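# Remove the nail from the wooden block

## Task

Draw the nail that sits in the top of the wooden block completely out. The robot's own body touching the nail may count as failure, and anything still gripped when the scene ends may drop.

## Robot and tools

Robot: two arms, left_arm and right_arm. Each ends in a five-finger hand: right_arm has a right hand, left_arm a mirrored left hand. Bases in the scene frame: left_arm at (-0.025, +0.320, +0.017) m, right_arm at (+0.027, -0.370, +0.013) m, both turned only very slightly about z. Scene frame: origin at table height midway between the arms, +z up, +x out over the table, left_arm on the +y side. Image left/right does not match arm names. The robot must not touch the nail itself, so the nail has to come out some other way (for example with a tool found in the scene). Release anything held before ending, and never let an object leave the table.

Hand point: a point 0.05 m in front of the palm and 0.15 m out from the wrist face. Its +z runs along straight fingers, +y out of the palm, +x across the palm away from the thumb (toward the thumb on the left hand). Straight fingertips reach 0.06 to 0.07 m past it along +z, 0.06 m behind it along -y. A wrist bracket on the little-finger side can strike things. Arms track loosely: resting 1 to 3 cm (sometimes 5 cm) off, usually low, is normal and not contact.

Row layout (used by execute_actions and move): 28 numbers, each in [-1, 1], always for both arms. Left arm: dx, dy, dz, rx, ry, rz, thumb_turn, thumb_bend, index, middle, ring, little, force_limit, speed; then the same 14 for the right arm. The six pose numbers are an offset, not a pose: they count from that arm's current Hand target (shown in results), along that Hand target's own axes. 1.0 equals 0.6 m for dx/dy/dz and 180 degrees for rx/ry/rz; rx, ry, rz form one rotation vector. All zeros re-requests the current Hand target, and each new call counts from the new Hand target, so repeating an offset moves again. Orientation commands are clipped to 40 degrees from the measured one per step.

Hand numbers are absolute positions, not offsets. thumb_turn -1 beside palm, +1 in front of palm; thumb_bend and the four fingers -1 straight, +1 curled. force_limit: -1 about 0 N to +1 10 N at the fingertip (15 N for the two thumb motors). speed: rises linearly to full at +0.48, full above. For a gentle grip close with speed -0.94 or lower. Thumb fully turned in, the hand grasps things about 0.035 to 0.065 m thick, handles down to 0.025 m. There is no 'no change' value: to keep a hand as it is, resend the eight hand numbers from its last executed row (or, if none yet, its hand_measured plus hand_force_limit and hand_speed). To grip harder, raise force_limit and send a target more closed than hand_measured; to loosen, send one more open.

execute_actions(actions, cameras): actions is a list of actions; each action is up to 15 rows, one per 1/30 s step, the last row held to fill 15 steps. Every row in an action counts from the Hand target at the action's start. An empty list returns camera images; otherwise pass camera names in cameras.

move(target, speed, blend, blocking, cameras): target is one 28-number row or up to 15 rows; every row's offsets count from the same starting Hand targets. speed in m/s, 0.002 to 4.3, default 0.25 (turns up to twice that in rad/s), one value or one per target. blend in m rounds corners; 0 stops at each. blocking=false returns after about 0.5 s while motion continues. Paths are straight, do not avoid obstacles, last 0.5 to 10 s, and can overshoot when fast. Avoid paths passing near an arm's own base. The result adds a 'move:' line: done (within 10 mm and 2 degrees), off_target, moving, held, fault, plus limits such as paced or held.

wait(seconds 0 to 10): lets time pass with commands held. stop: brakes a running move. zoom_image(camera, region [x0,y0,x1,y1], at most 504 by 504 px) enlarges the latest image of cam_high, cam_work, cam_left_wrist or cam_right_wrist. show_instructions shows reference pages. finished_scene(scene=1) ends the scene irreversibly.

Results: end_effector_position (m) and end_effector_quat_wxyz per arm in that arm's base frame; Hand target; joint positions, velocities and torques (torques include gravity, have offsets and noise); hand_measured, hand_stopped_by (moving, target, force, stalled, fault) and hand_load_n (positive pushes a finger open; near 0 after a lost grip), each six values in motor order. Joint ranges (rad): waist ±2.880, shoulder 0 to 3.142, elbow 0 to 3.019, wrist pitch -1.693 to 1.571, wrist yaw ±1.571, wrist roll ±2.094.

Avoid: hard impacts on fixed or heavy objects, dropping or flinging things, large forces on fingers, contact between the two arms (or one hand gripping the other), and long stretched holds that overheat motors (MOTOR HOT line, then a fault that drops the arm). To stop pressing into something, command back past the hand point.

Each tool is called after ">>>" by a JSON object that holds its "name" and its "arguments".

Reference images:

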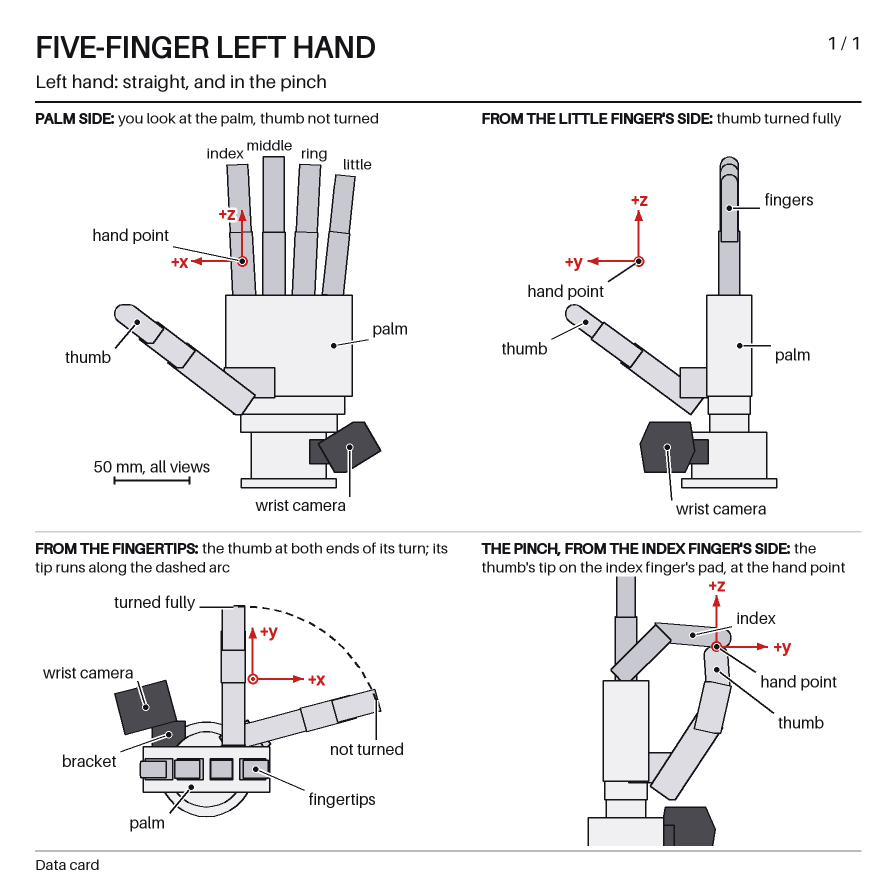

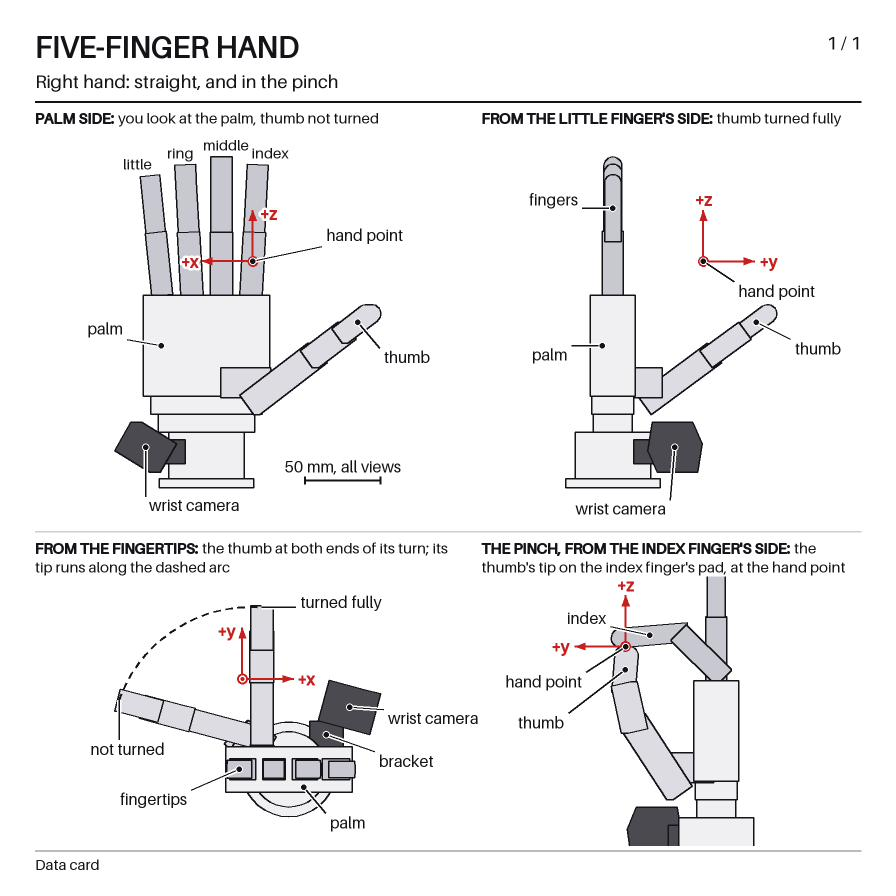

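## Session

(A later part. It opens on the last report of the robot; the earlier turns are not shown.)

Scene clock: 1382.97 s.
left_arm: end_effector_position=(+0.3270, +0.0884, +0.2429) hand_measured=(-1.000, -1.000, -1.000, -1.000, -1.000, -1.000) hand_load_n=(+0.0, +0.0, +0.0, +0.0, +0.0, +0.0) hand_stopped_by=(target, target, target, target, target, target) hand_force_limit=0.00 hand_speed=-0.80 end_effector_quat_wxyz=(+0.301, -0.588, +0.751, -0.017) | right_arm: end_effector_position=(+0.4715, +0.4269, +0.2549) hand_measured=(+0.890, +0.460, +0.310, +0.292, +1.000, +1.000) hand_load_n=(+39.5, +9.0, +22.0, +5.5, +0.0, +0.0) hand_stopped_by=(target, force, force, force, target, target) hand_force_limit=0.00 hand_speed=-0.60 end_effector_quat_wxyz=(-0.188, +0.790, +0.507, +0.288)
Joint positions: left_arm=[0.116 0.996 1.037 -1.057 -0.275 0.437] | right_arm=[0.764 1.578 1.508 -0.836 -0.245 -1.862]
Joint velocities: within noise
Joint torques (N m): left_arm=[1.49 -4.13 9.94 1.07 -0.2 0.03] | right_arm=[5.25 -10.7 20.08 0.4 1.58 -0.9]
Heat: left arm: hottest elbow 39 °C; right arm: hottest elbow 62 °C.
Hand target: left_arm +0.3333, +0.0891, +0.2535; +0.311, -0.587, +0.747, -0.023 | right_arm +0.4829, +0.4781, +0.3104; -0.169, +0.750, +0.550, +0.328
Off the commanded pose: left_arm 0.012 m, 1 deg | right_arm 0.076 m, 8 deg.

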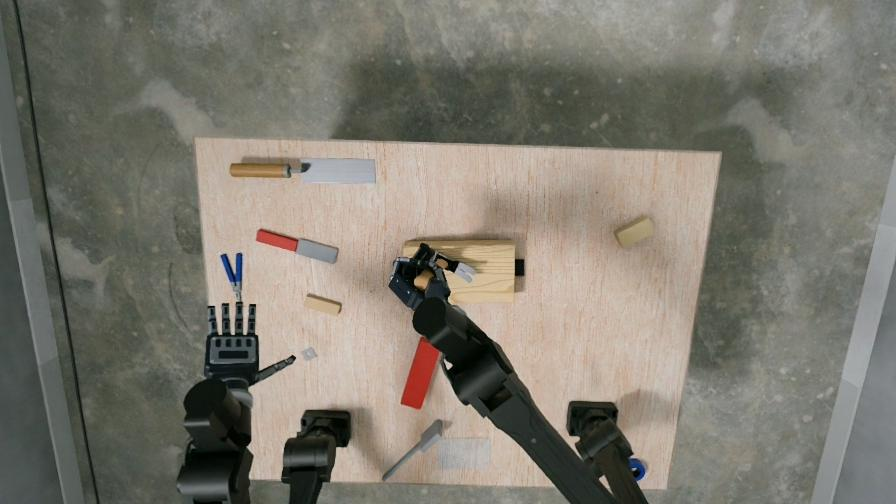

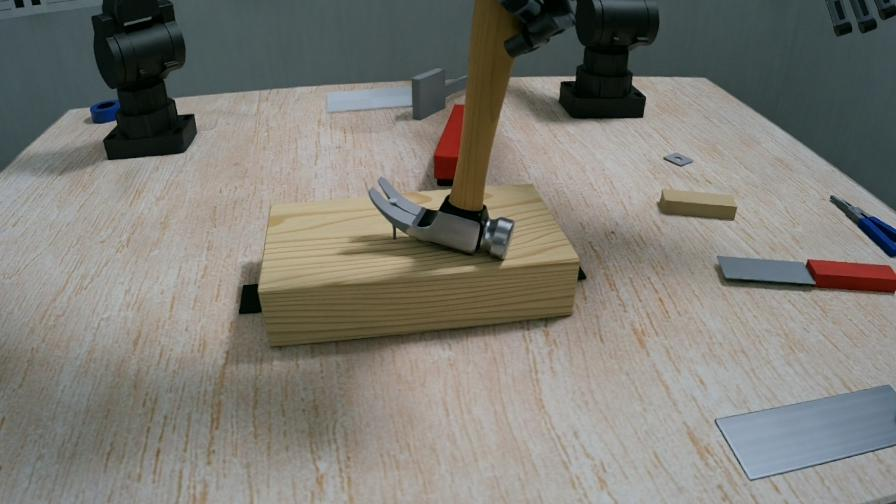

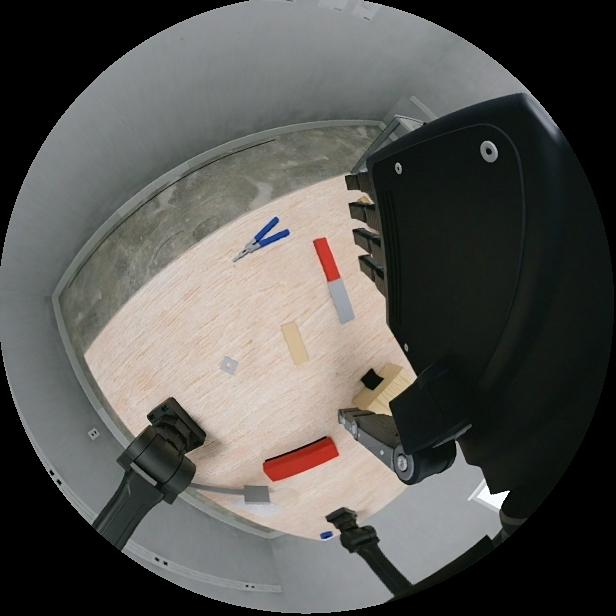

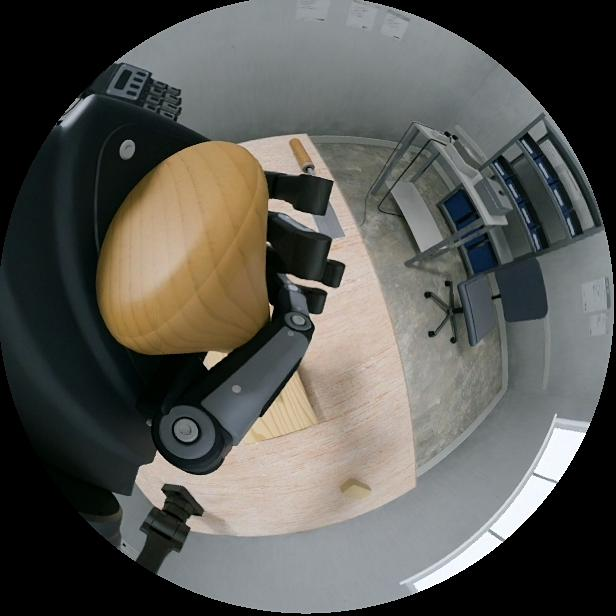

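>>> {"name": "move", "arguments": {"target": [0,0,0,0,0,0,-1,-1,-1,-1,-1,-1,0,-0.8,-0.0935,0.0056,-0.0767,-0.0098,0.1137,0.0210,1,1.0,1.0,1.0,1.0,1.0,0.0,-0.6], "speed": 0.05, "cameras": ["cam_high","cam_work"]}}

>>> {"name": "zoom_image", "arguments": {"camera": "cam_high", "region": [380, 230, 480, 310]}}

>>> {"name": "zoom_image", "arguments": {"camera": "cam_work", "region": [360, 140, 560, 280]}}

Scene clock: 1457.33 s.
left_arm: end_effector_position=(+0.3270, +0.0884, +0.2429) hand_measured=(-1.000, -1.000, -1.000, -1.000, -1.000, -1.000) hand_load_n=(+0.0, +0.0, +0.0, +0.0, +0.0, +0.0) hand_stopped_by=(target, target, target, target, target, target) hand_force_limit=0.00 hand_speed=-0.80 end_effector_quat_wxyz=(+0.301, -0.588, +0.751, -0.017) | right_arm: end_effector_position=(+0.4563, +0.4108, +0.2730) hand_measured=(+0.894, +0.460, +0.312, +0.292, +1.000, +1.000) hand_load_n=(+2.0, +8.0, +9.0, +8.5, +0.0, +0.0) hand_stopped_by=(target, force, force, force, target, target) hand_force_limit=0.00 hand_speed=-0.60 end_effector_quat_wxyz=(-0.256, +0.714, +0.493, +0.426)
Joint positions: left_arm=[0.116 0.996 1.037 -1.057 -0.275 0.437] | right_arm=[0.723 1.369 1.156 -0.358 -0.36 -1.858]
Joint torques (N m): left_arm=[1.49 -4.07 9.94 1.07 -0.2 0.03] | right_arm=[-0.91 -12.86 10.15 3.32 -0.45 0.01]
Heat: left arm: hottest elbow 39 °C; right arm: hottest elbow 71 °C.
Hand target: left_arm +0.3333, +0.0891, +0.2535; +0.311, -0.587, +0.747, -0.023 | right_arm +0.4619, +0.4087, +0.3063; -0.263, +0.700, +0.481, +0.458
Off the commanded pose: left_arm 0.012 m, 1 deg | right_arm 0.034 m, 4 deg.
move: off_target (left_arm, right_arm)
Images, in order (width x height): cam_high 896x504, cam_work 896x504.

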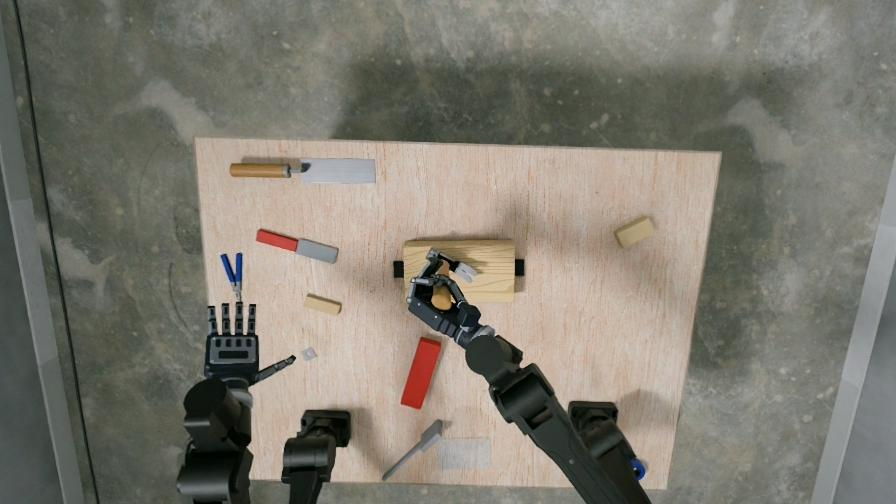

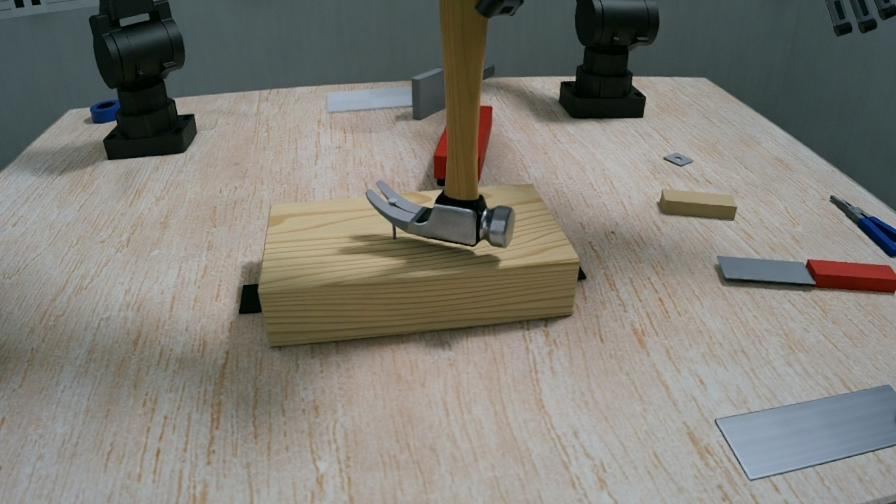

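Scaled by 5.040 from the camera's 896x504 image, which has a finer 1280x720 frame.

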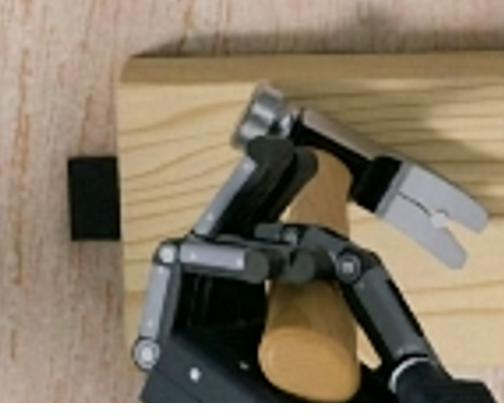

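Scaled by 2.520 from the camera's 896x504 image, which has a finer 1280x720 frame.

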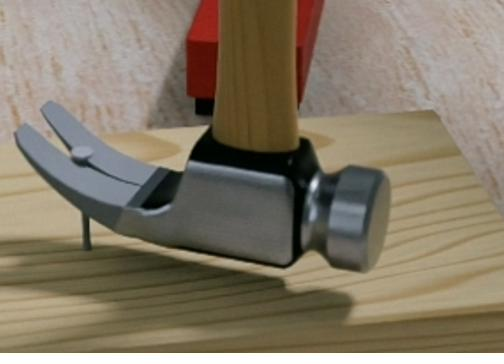

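>>> {"name": "move", "arguments": {"target": [0,0,0,0,0,0,-1,-1,-1,-1,-1,-1,0,-0.8,-0.0352,0.0047,-0.0400,-0.0042,0.0488,0.0090,1,1.0,1.0,1.0,1.0,1.0,0.0,-0.6], "speed": 0.05, "cameras": ["cam_high","cam_work","cam_right_wrist"]}}

>>> {"name": "zoom_image", "arguments": {"camera": "cam_high", "region": [380, 230, 480, 310]}}

>>> {"name": "zoom_image", "arguments": {"camera": "cam_work", "region": [360, 140, 560, 280]}}

Scene clock: 1469.57 s.
left_arm: end_effector_position=(+0.3270, +0.0884, +0.2429) hand_measured=(-1.000, -1.000, -1.000, -1.000, -1.000, -1.000) hand_load_n=(+0.0, +0.0, +0.0, +0.0, +0.0, +0.0) hand_stopped_by=(target, target, target, target, target, target) hand_force_limit=0.00 hand_speed=-0.80 end_effector_quat_wxyz=(+0.301, -0.588, +0.751, -0.017) | right_arm: end_effector_position=(+0.4480, +0.3856, +0.2819) hand_measured=(+0.894, +0.460, +0.312, +0.292, +1.000, +1.000) hand_load_n=(+1.0, +7.5, +9.0, +8.5, +0.0, +0.0) hand_stopped_by=(target, force, force, force, target, target) hand_force_limit=0.00 hand_speed=-0.60 end_effector_quat_wxyz=(-0.298, +0.677, +0.457, +0.493)
Joint positions: left_arm=[0.116 0.996 1.037 -1.057 -0.275 0.437] | right_arm=[0.673 1.268 0.972 -0.084 -0.437 -1.788]
Joint torques (N m): left_arm=[1.55 -4.13 9.96 1.06 -0.2 0.03] | right_arm=[-1.38 -10.17 9.21 2.88 -0.32 -0.02]
Heat: left arm: hottest elbow 39 °C; right arm: hottest elbow 64 °C.
Hand target: left_arm +0.3333, +0.0891, +0.2535; +0.311, -0.587, +0.747, -0.023 | right_arm +0.4526, +0.3791, +0.2981; -0.301, +0.671, +0.446, +0.510
Off the commanded pose: left_arm 0.012 m, 1 deg | right_arm 0.018 m, 2 deg.
move: off_target (left_arm, right_arm)
Images, in order (width x height): cam_high 896x504, cam_work 896x504, cam_right_wrist 616x616.

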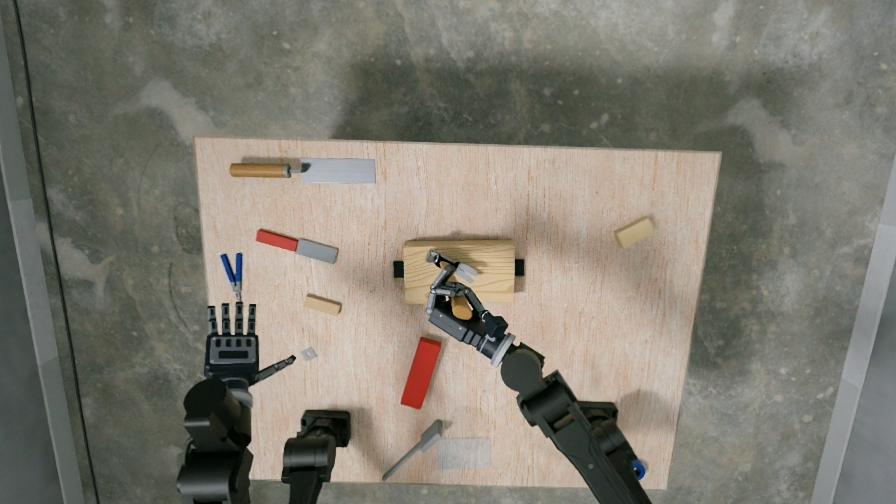

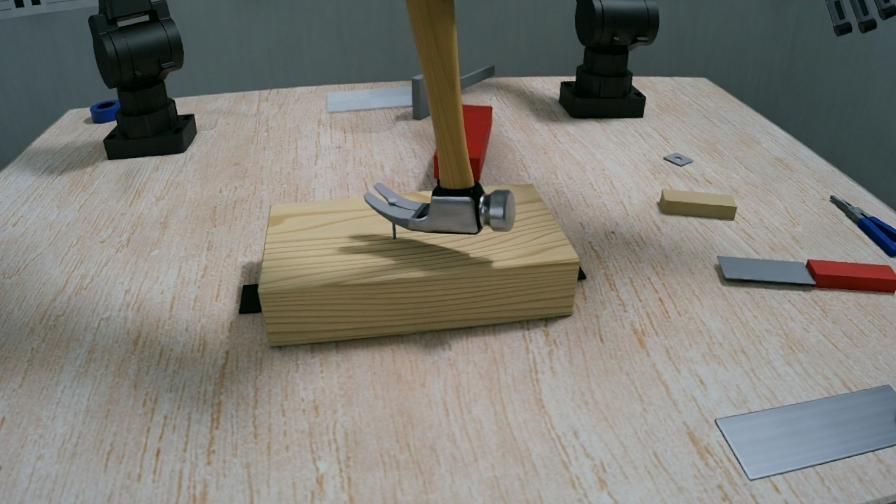

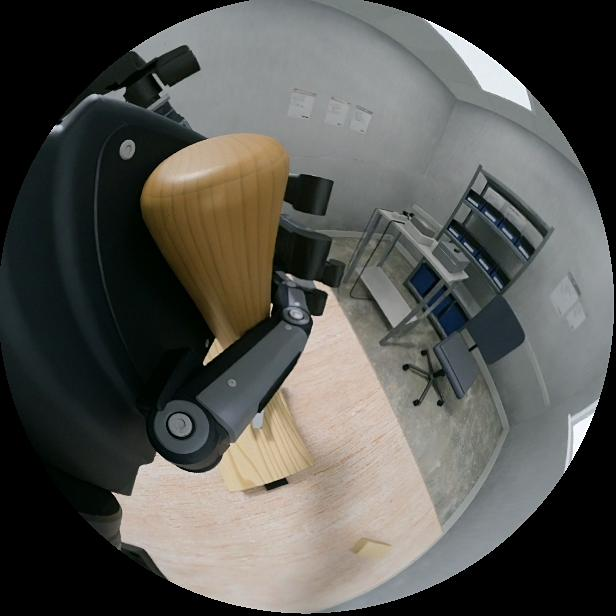

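Scaled by 5.040 from the camera's 896x504 image, which has a finer 1280x720 frame.

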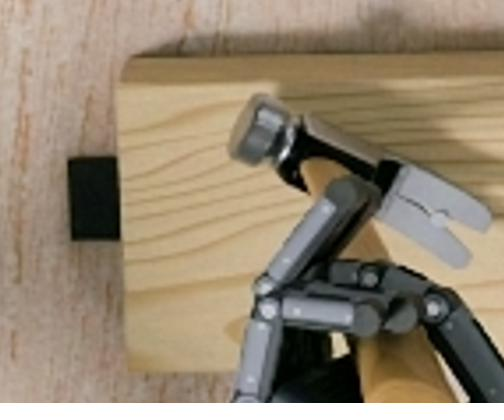

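Scaled by 2.520 from the camera's 896x504 image, which has a finer 1280x720 frame.

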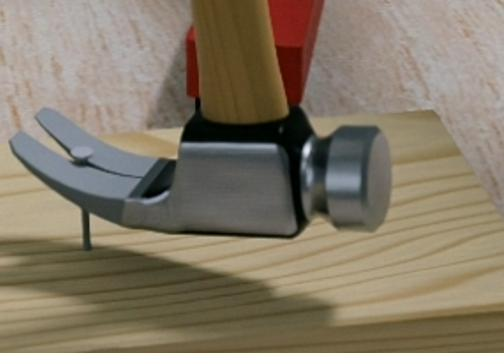

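>>> {"name": "move", "arguments": {"target": [0,0,0,0,0,0,-1,-1,-1,-1,-1,-1,0,-0.8,-0.0397,-0.0022,0.0125,0,0,0,1,1.0,1.0,1.0,1.0,1.0,0.0,-0.6], "speed": 0.04, "cameras": ["cam_high","cam_work"]}}

>>> {"name": "zoom_image", "arguments": {"camera": "cam_high", "region": [380, 230, 480, 310]}}

>>> {"name": "zoom_image", "arguments": {"camera": "cam_work", "region": [360, 140, 560, 280]}}

Scene clock: 1483.33 s.
left_arm: end_effector_position=(+0.3270, +0.0884, +0.2429) hand_measured=(-1.000, -1.000, -1.000, -1.000, -1.000, -1.000) hand_load_n=(-0.5, +0.0, +0.0, +0.0, +0.0, +0.0) hand_stopped_by=(target, target, target, target, target, target) hand_force_limit=0.00 hand_speed=-0.80 end_effector_quat_wxyz=(+0.301, -0.588, +0.751, -0.017) | right_arm: end_effector_position=(+0.4443, +0.3813, +0.2643) hand_measured=(+0.894, +0.460, +0.312, +0.292, +1.000, +1.000) hand_load_n=(+1.0, +8.0, +9.0, +8.5, +0.0, +0.0) hand_stopped_by=(target, force, force, force, target, target) hand_force_limit=0.00 hand_speed=-0.60 end_effector_quat_wxyz=(-0.299, +0.675, +0.456, +0.497)
Joint positions: left_arm=[0.116 0.996 1.037 -1.057 -0.275 0.437] | right_arm=[0.67 1.268 0.917 -0.02 -0.438 -1.786]
Joint torques (N m): left_arm=[1.49 -4.13 9.95 1.06 -0.2 0.03] | right_arm=[-0.85 -8.41 9.43 3.28 -0.24 -0.04]
Heat: left arm: hottest elbow 39 °C; right arm: hottest elbow 60 °C.
Hand target: left_arm +0.3333, +0.0891, +0.2535; +0.311, -0.587, +0.747, -0.023 | right_arm +0.4526, +0.3791, +0.2733; -0.301, +0.671, +0.446, +0.510
Off the commanded pose: left_arm 0.012 m, 1 deg | right_arm 0.012 m, 2 deg.
move: off_target (left_arm, right_arm)
Images, in order (width x height): cam_high 896x504, cam_work 896x504.

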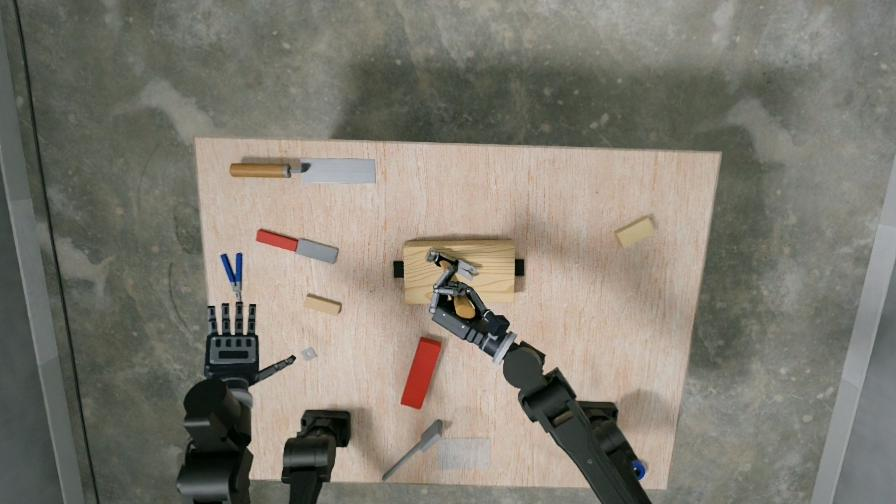

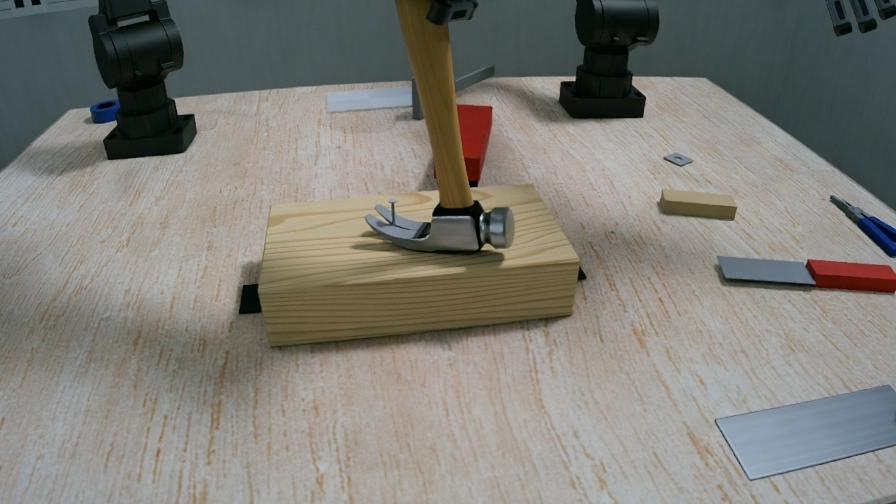

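Scaled by 5.040 from the camera's 896x504 image, which has a finer 1280x720 frame.

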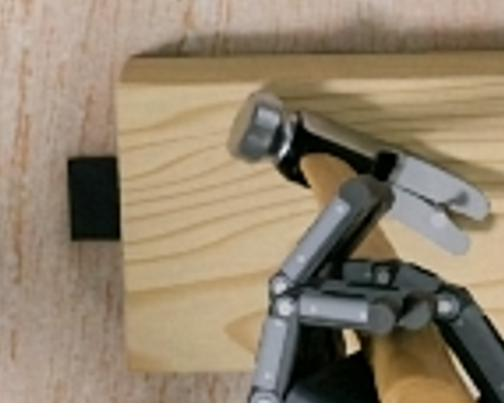

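Scaled by 2.520 from the camera's 896x504 image, which has a finer 1280x720 frame.

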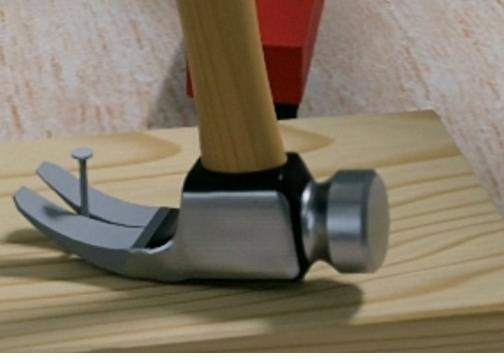

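>>> {"name": "move", "arguments": {"target": [0,0,0,0,0,0,-1,-1,-1,-1,-1,-1,0,-0.8,0,0,0,0,0,0,1,1.0,-0.6,-0.6,1.0,1.0,0.0,-0.3], "speed": 0.04, "cameras": ["cam_high","cam_work","cam_right_wrist"]}}

Scene clock: 1504.90 s.
left_arm: end_effector_position=(+0.3270, +0.0884, +0.2429) hand_measured=(-1.000, -1.000, -1.000, -1.000, -1.000, -1.000) hand_load_n=(+0.0, +0.0, +0.0, +0.0, +0.0, +0.0) hand_stopped_by=(target, target, target, target, target, target) hand_force_limit=0.00 hand_speed=-0.80 end_effector_quat_wxyz=(+0.301, -0.588, +0.751, -0.017) | right_arm: end_effector_position=(+0.4446, +0.3810, +0.2645) hand_measured=(+0.894, +0.460, -0.600, -0.600, +1.000, +1.000) hand_load_n=(+0.5, +6.0, +0.0, +0.0, +0.0, +0.0) hand_stopped_by=(target, force, target, target, target, target) hand_force_limit=0.00 hand_speed=-0.30 end_effector_quat_wxyz=(-0.299, +0.675, +0.455, +0.497)
Joint positions: left_arm=[0.116 0.996 1.037 -1.057 -0.275 0.437] | right_arm=[0.67 1.268 0.917 -0.018 -0.438 -1.785]
Joint torques (N m): left_arm=[1.49 -4.07 9.96 1.09 -0.2 0.02] | right_arm=[-1.03 -8.18 9.48 3.21 -0.27 -0.04]
Heat: left arm: hottest elbow 39 °C; right arm: hottest elbow 56 °C.
Hand target: left_arm +0.3333, +0.0891, +0.2535; +0.311, -0.587, +0.747, -0.023 | right_arm +0.4526, +0.3791, +0.2734; -0.301, +0.671, +0.446, +0.510
Off the commanded pose: left_arm 0.012 m, 1 deg | right_arm 0.012 m, 2 deg.
move: off_target (left_arm, right_arm)
Images, in order (width x height): cam_high 896x504, cam_work 896x504, cam_right_wrist 616x616.

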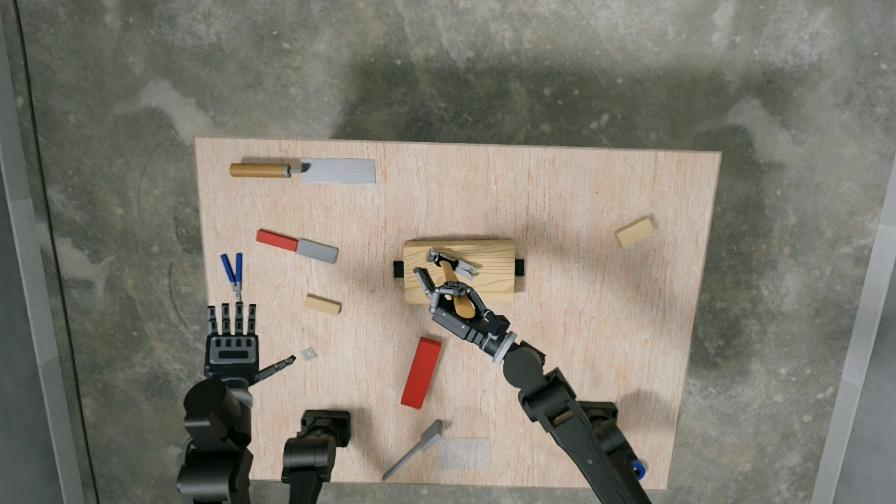

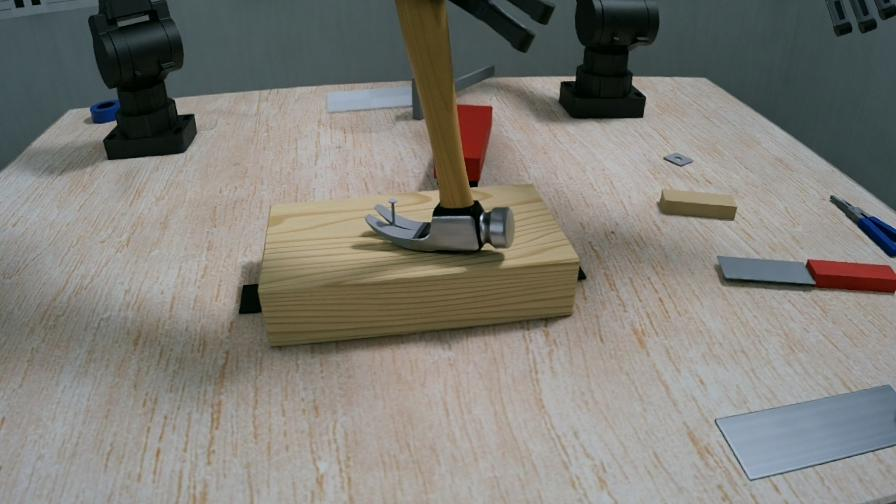

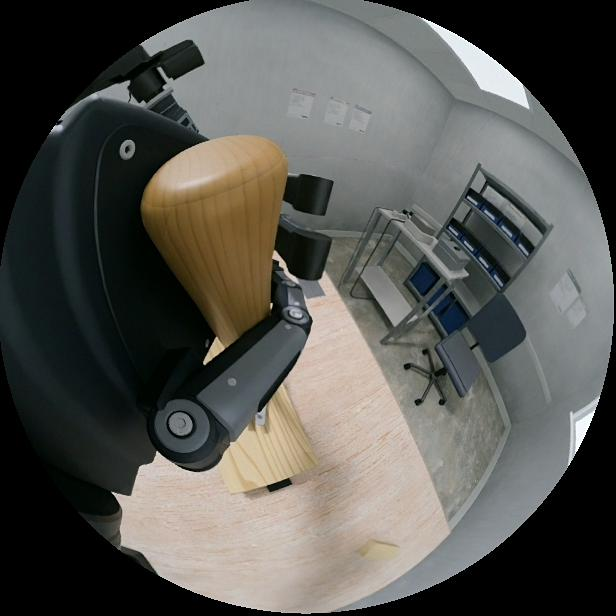

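>>> {"name": "move", "arguments": {"target": [0,0,0,0,0,0,-1,-1,-1,-1,-1,-1,0,-0.8,-0.0190,-0.0011,0.0060,0,0,0,1,1.0,-0.6,-0.6,1.0,1.0,0.0,-0.3], "speed": 0.04, "cameras": ["cam_high","cam_work"]}}

>>> {"name": "zoom_image", "arguments": {"camera": "cam_work", "region": [360, 140, 560, 280]}}

>>> {"name": "zoom_image", "arguments": {"camera": "cam_high", "region": [380, 230, 480, 310]}}

Scene clock: 1511.47 s.
left_arm: end_effector_position=(+0.3270, +0.0884, +0.2429) hand_measured=(-1.000, -1.000, -1.000, -1.000, -1.000, -1.000) hand_load_n=(+0.0, +0.0, +0.0, +0.0, +0.0, +0.0) hand_stopped_by=(target, target, target, target, target, target) hand_force_limit=0.00 hand_speed=-0.80 end_effector_quat_wxyz=(+0.301, -0.588, +0.751, -0.017) | right_arm: end_effector_position=(+0.4447, +0.3815, +0.2644) hand_measured=(+0.894, +0.460, -0.600, -0.600, +1.000, +1.000) hand_load_n=(-0.5, +5.5, +0.0, +0.0, +0.0, +0.0) hand_stopped_by=(target, force, target, target, target, target) hand_force_limit=0.00 hand_speed=-0.30 end_effector_quat_wxyz=(-0.303, +0.670, +0.451, +0.505)
Joint positions: left_arm=[0.116 0.996 1.037 -1.057 -0.275 0.437] | right_arm=[0.67 1.268 0.901 0.022 -0.439 -1.776]
Joint torques (N m): left_arm=[1.49 -4.19 9.94 1.07 -0.19 0.02] | right_arm=[-1.08 -7.18 8.92 3.06 -0.23 -0.13]
Heat: left arm: hottest elbow 39 °C; right arm: hottest elbow 54 °C.
Hand target: left_arm +0.3333, +0.0891, +0.2535; +0.311, -0.587, +0.747, -0.023 | right_arm +0.4526, +0.3791, +0.2614; -0.301, +0.671, +0.446, +0.510
Off the commanded pose: left_arm 0.012 m, 1 deg | right_arm 0.009 m, 1 deg.
move: off_target (left_arm)
Images, in order (width x height): cam_high 896x504, cam_work 896x504.

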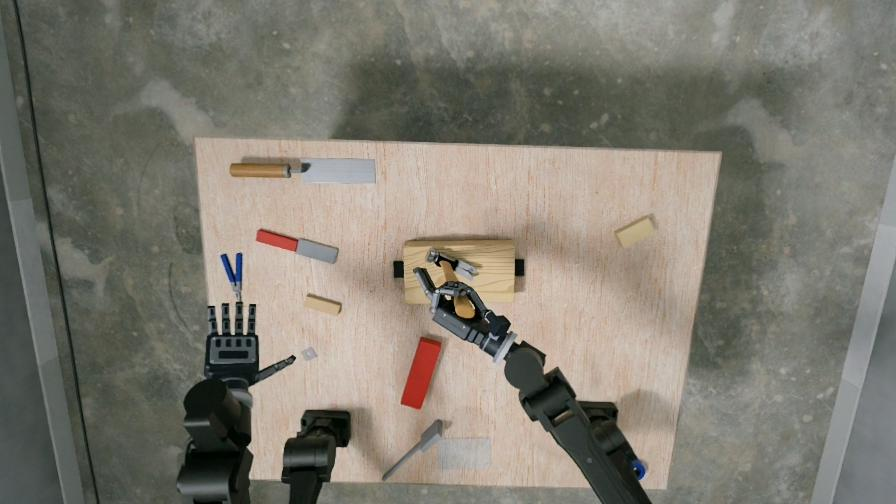

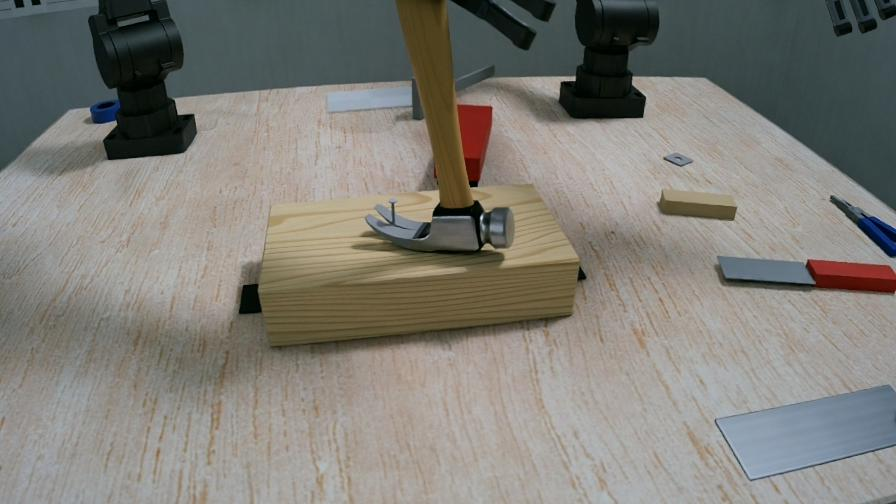

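Scaled by 2.520 from the camera's 896x504 image, which has a finer 1280x720 frame.

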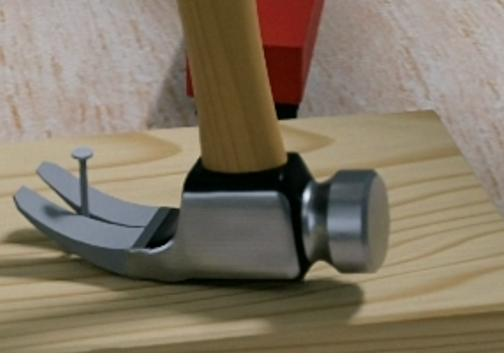

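Scaled by 5.040 from the camera's 896x504 image, which has a finer 1280x720 frame.

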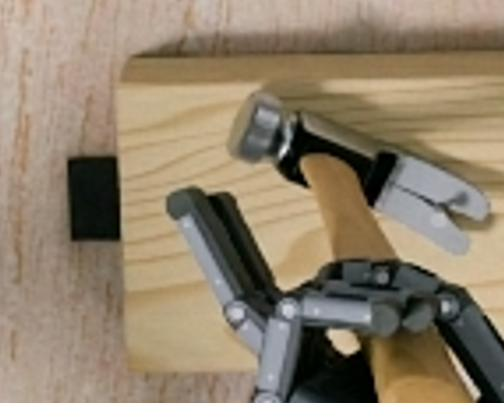

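>>> {"name": "move", "arguments": {"target": [0,0,0,0,0,0,-1,-1,-1,-1,-1,-1,0,-0.8,0,0,0,0,0,0,1,0.3,-0.6,-0.6,1.0,1.0,0.0,-0.8], "speed": 0.04, "cameras": ["cam_high","cam_work","cam_right_wrist"]}}

Scene clock: 1517.40 s.
left_arm: end_effector_position=(+0.3270, +0.0884, +0.2429) hand_measured=(-1.000, -1.000, -1.000, -1.000, -1.000, -1.000) hand_load_n=(+0.0, +0.0, +0.0, +0.0, +0.0, +0.0) hand_stopped_by=(target, target, target, target, target, target) hand_force_limit=0.00 hand_speed=-0.80 end_effector_quat_wxyz=(+0.301, -0.588, +0.751, -0.017) | right_arm: end_effector_position=(+0.4449, +0.3805, +0.2605) hand_measured=(+0.894, +0.300, -0.600, -0.600, +1.000, +1.000) hand_load_n=(+0.0, +0.0, +0.0, +0.0, +0.0, +0.0) hand_stopped_by=(target, target, target, target, target, target) hand_force_limit=0.00 hand_speed=-0.80 end_effector_quat_wxyz=(-0.302, +0.672, +0.451, +0.503)
Joint positions: left_arm=[0.116 0.996 1.037 -1.057 -0.275 0.437] | right_arm=[0.668 1.271 0.897 0.022 -0.439 -1.776]
Joint torques (N m): left_arm=[1.49 -4.13 9.95 1.07 -0.2 0.03] | right_arm=[-0.85 -7.3 9.21 3.03 -0.23 -0.13]
Heat: left arm: hottest elbow 39 °C; right arm: hottest elbow 54 °C.
Hand target: left_arm +0.3333, +0.0891, +0.2535; +0.311, -0.587, +0.747, -0.023 | right_arm +0.4527, +0.3791, +0.2613; -0.301, +0.671, +0.446, +0.510
Off the commanded pose: left_arm 0.012 m, 1 deg | right_arm 0.008 m, 1 deg.
move: off_target (left_arm)
Images, in order (width x height): cam_high 896x504, cam_work 896x504, cam_right_wrist 616x616.

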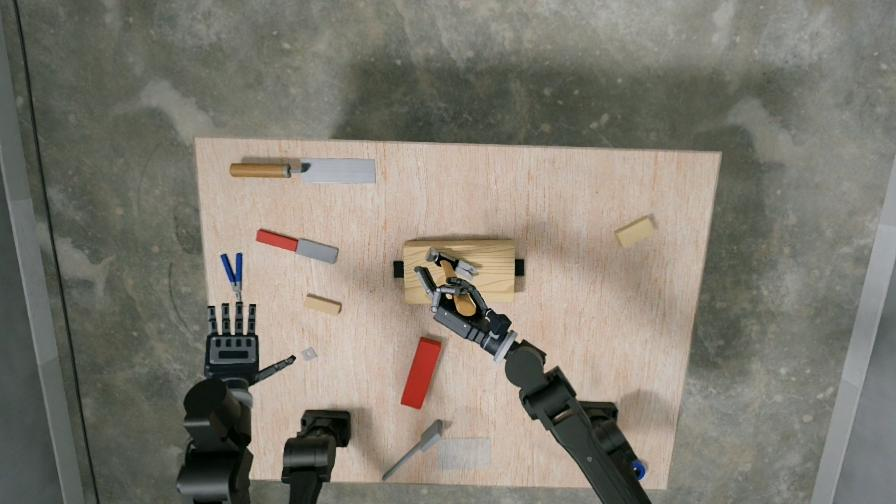

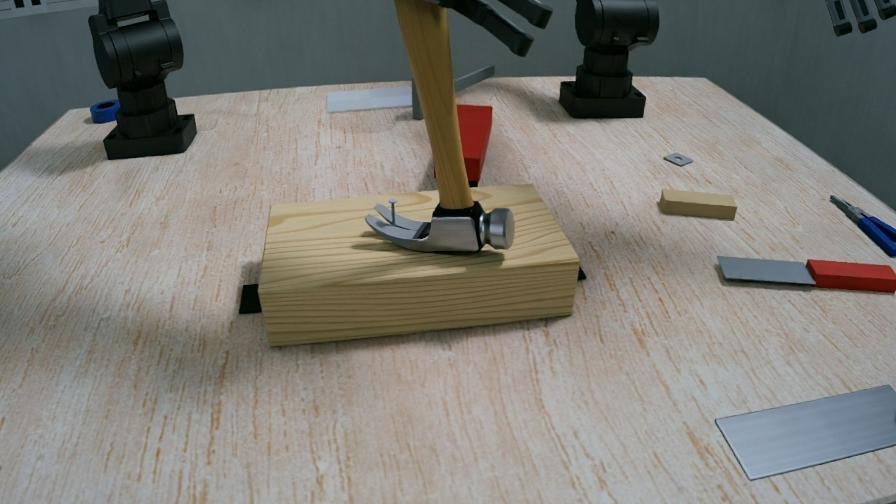

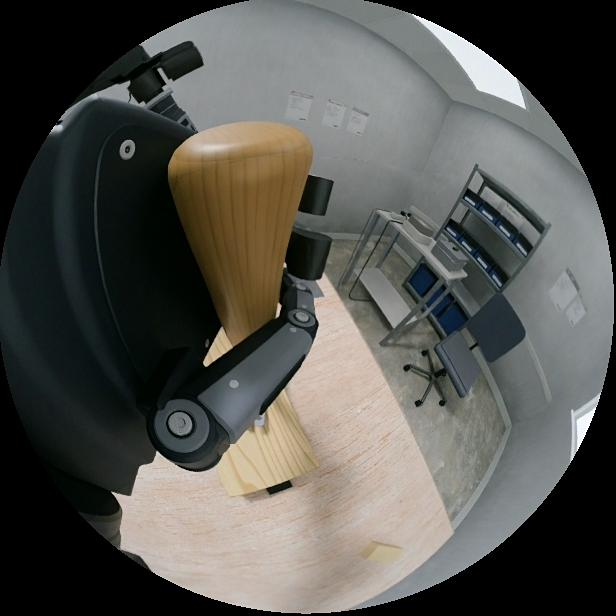

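>>> {"name": "move", "arguments": {"target": [0,0,0,0,0,0,-1,-1,-1,-1,-1,-1,0,-0.8,0,0,0,0,0,0,1,-0.2,-0.6,-0.6,1.0,1.0,0.0,-0.7], "speed": 0.04, "cameras": ["cam_high","cam_work","cam_right_wrist"]}}

Scene clock: 1523.00 s.
left_arm: end_effector_position=(+0.3270, +0.0884, +0.2429) hand_measured=(-1.000, -1.000, -1.000, -1.000, -1.000, -1.000) hand_load_n=(+0.0, +0.0, +0.0, +0.0, +0.0, +0.0) hand_stopped_by=(target, target, target, target, target, target) hand_force_limit=0.00 hand_speed=-0.80 end_effector_quat_wxyz=(+0.301, -0.588, +0.751, -0.017) | right_arm: end_effector_position=(+0.4449, +0.3805, +0.2605) hand_measured=(+0.894, -0.200, -0.600, -0.600, +1.000, +1.000) hand_load_n=(+0.0, +0.0, +0.0, +0.0, +0.0, +0.0) hand_stopped_by=(target, target, target, target, target, target) hand_force_limit=0.00 hand_speed=-0.70 end_effector_quat_wxyz=(-0.302, +0.672, +0.451, +0.503)
Joint positions: left_arm=[0.116 0.996 1.037 -1.057 -0.275 0.437] | right_arm=[0.668 1.271 0.897 0.022 -0.439 -1.776]
Joint torques (N m): left_arm=[1.49 -4.19 9.94 1.09 -0.19 0.02] | right_arm=[-0.79 -7.24 9.21 2.97 -0.22 -0.15]
Heat: left arm: hottest elbow 39 °C; right arm: hottest elbow 53 °C.
Hand target: left_arm +0.3333, +0.0891, +0.2535; +0.311, -0.587, +0.747, -0.023 | right_arm +0.4527, +0.3791, +0.2613; -0.301, +0.671, +0.446, +0.510
Off the commanded pose: left_arm 0.012 m, 1 deg | right_arm 0.008 m, 1 deg.
move: off_target (left_arm)
Images, in order (width x height): cam_high 896x504, cam_work 896x504, cam_right_wrist 616x616.

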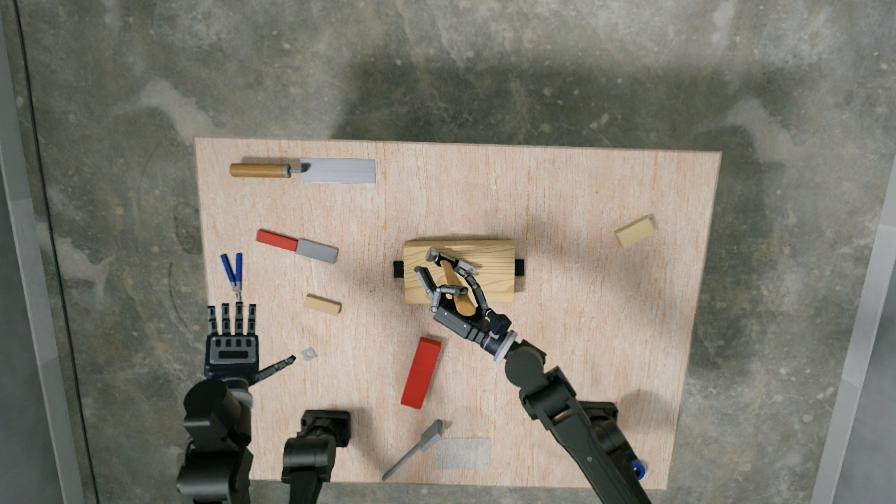

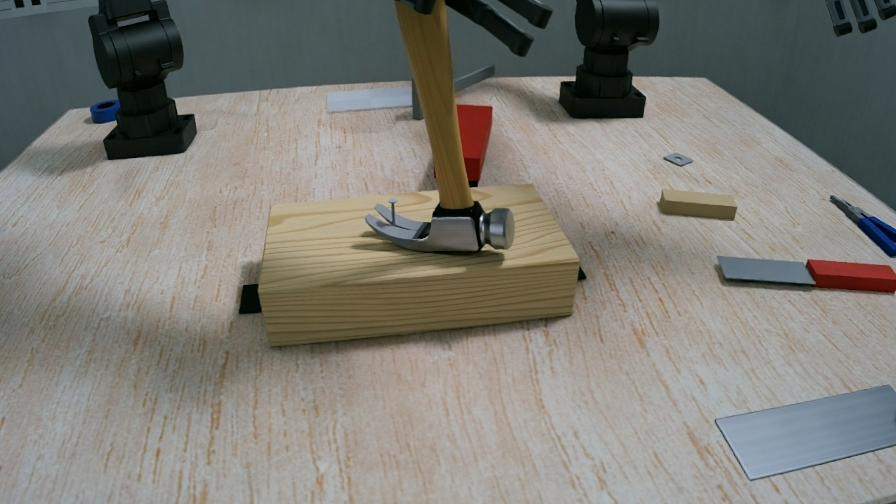

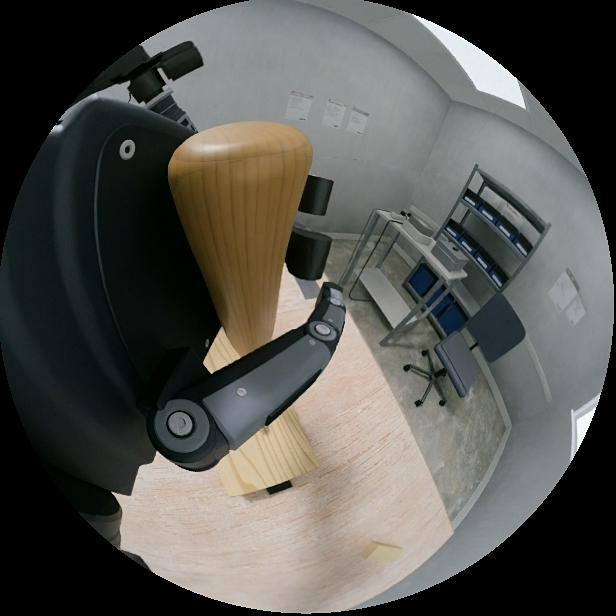

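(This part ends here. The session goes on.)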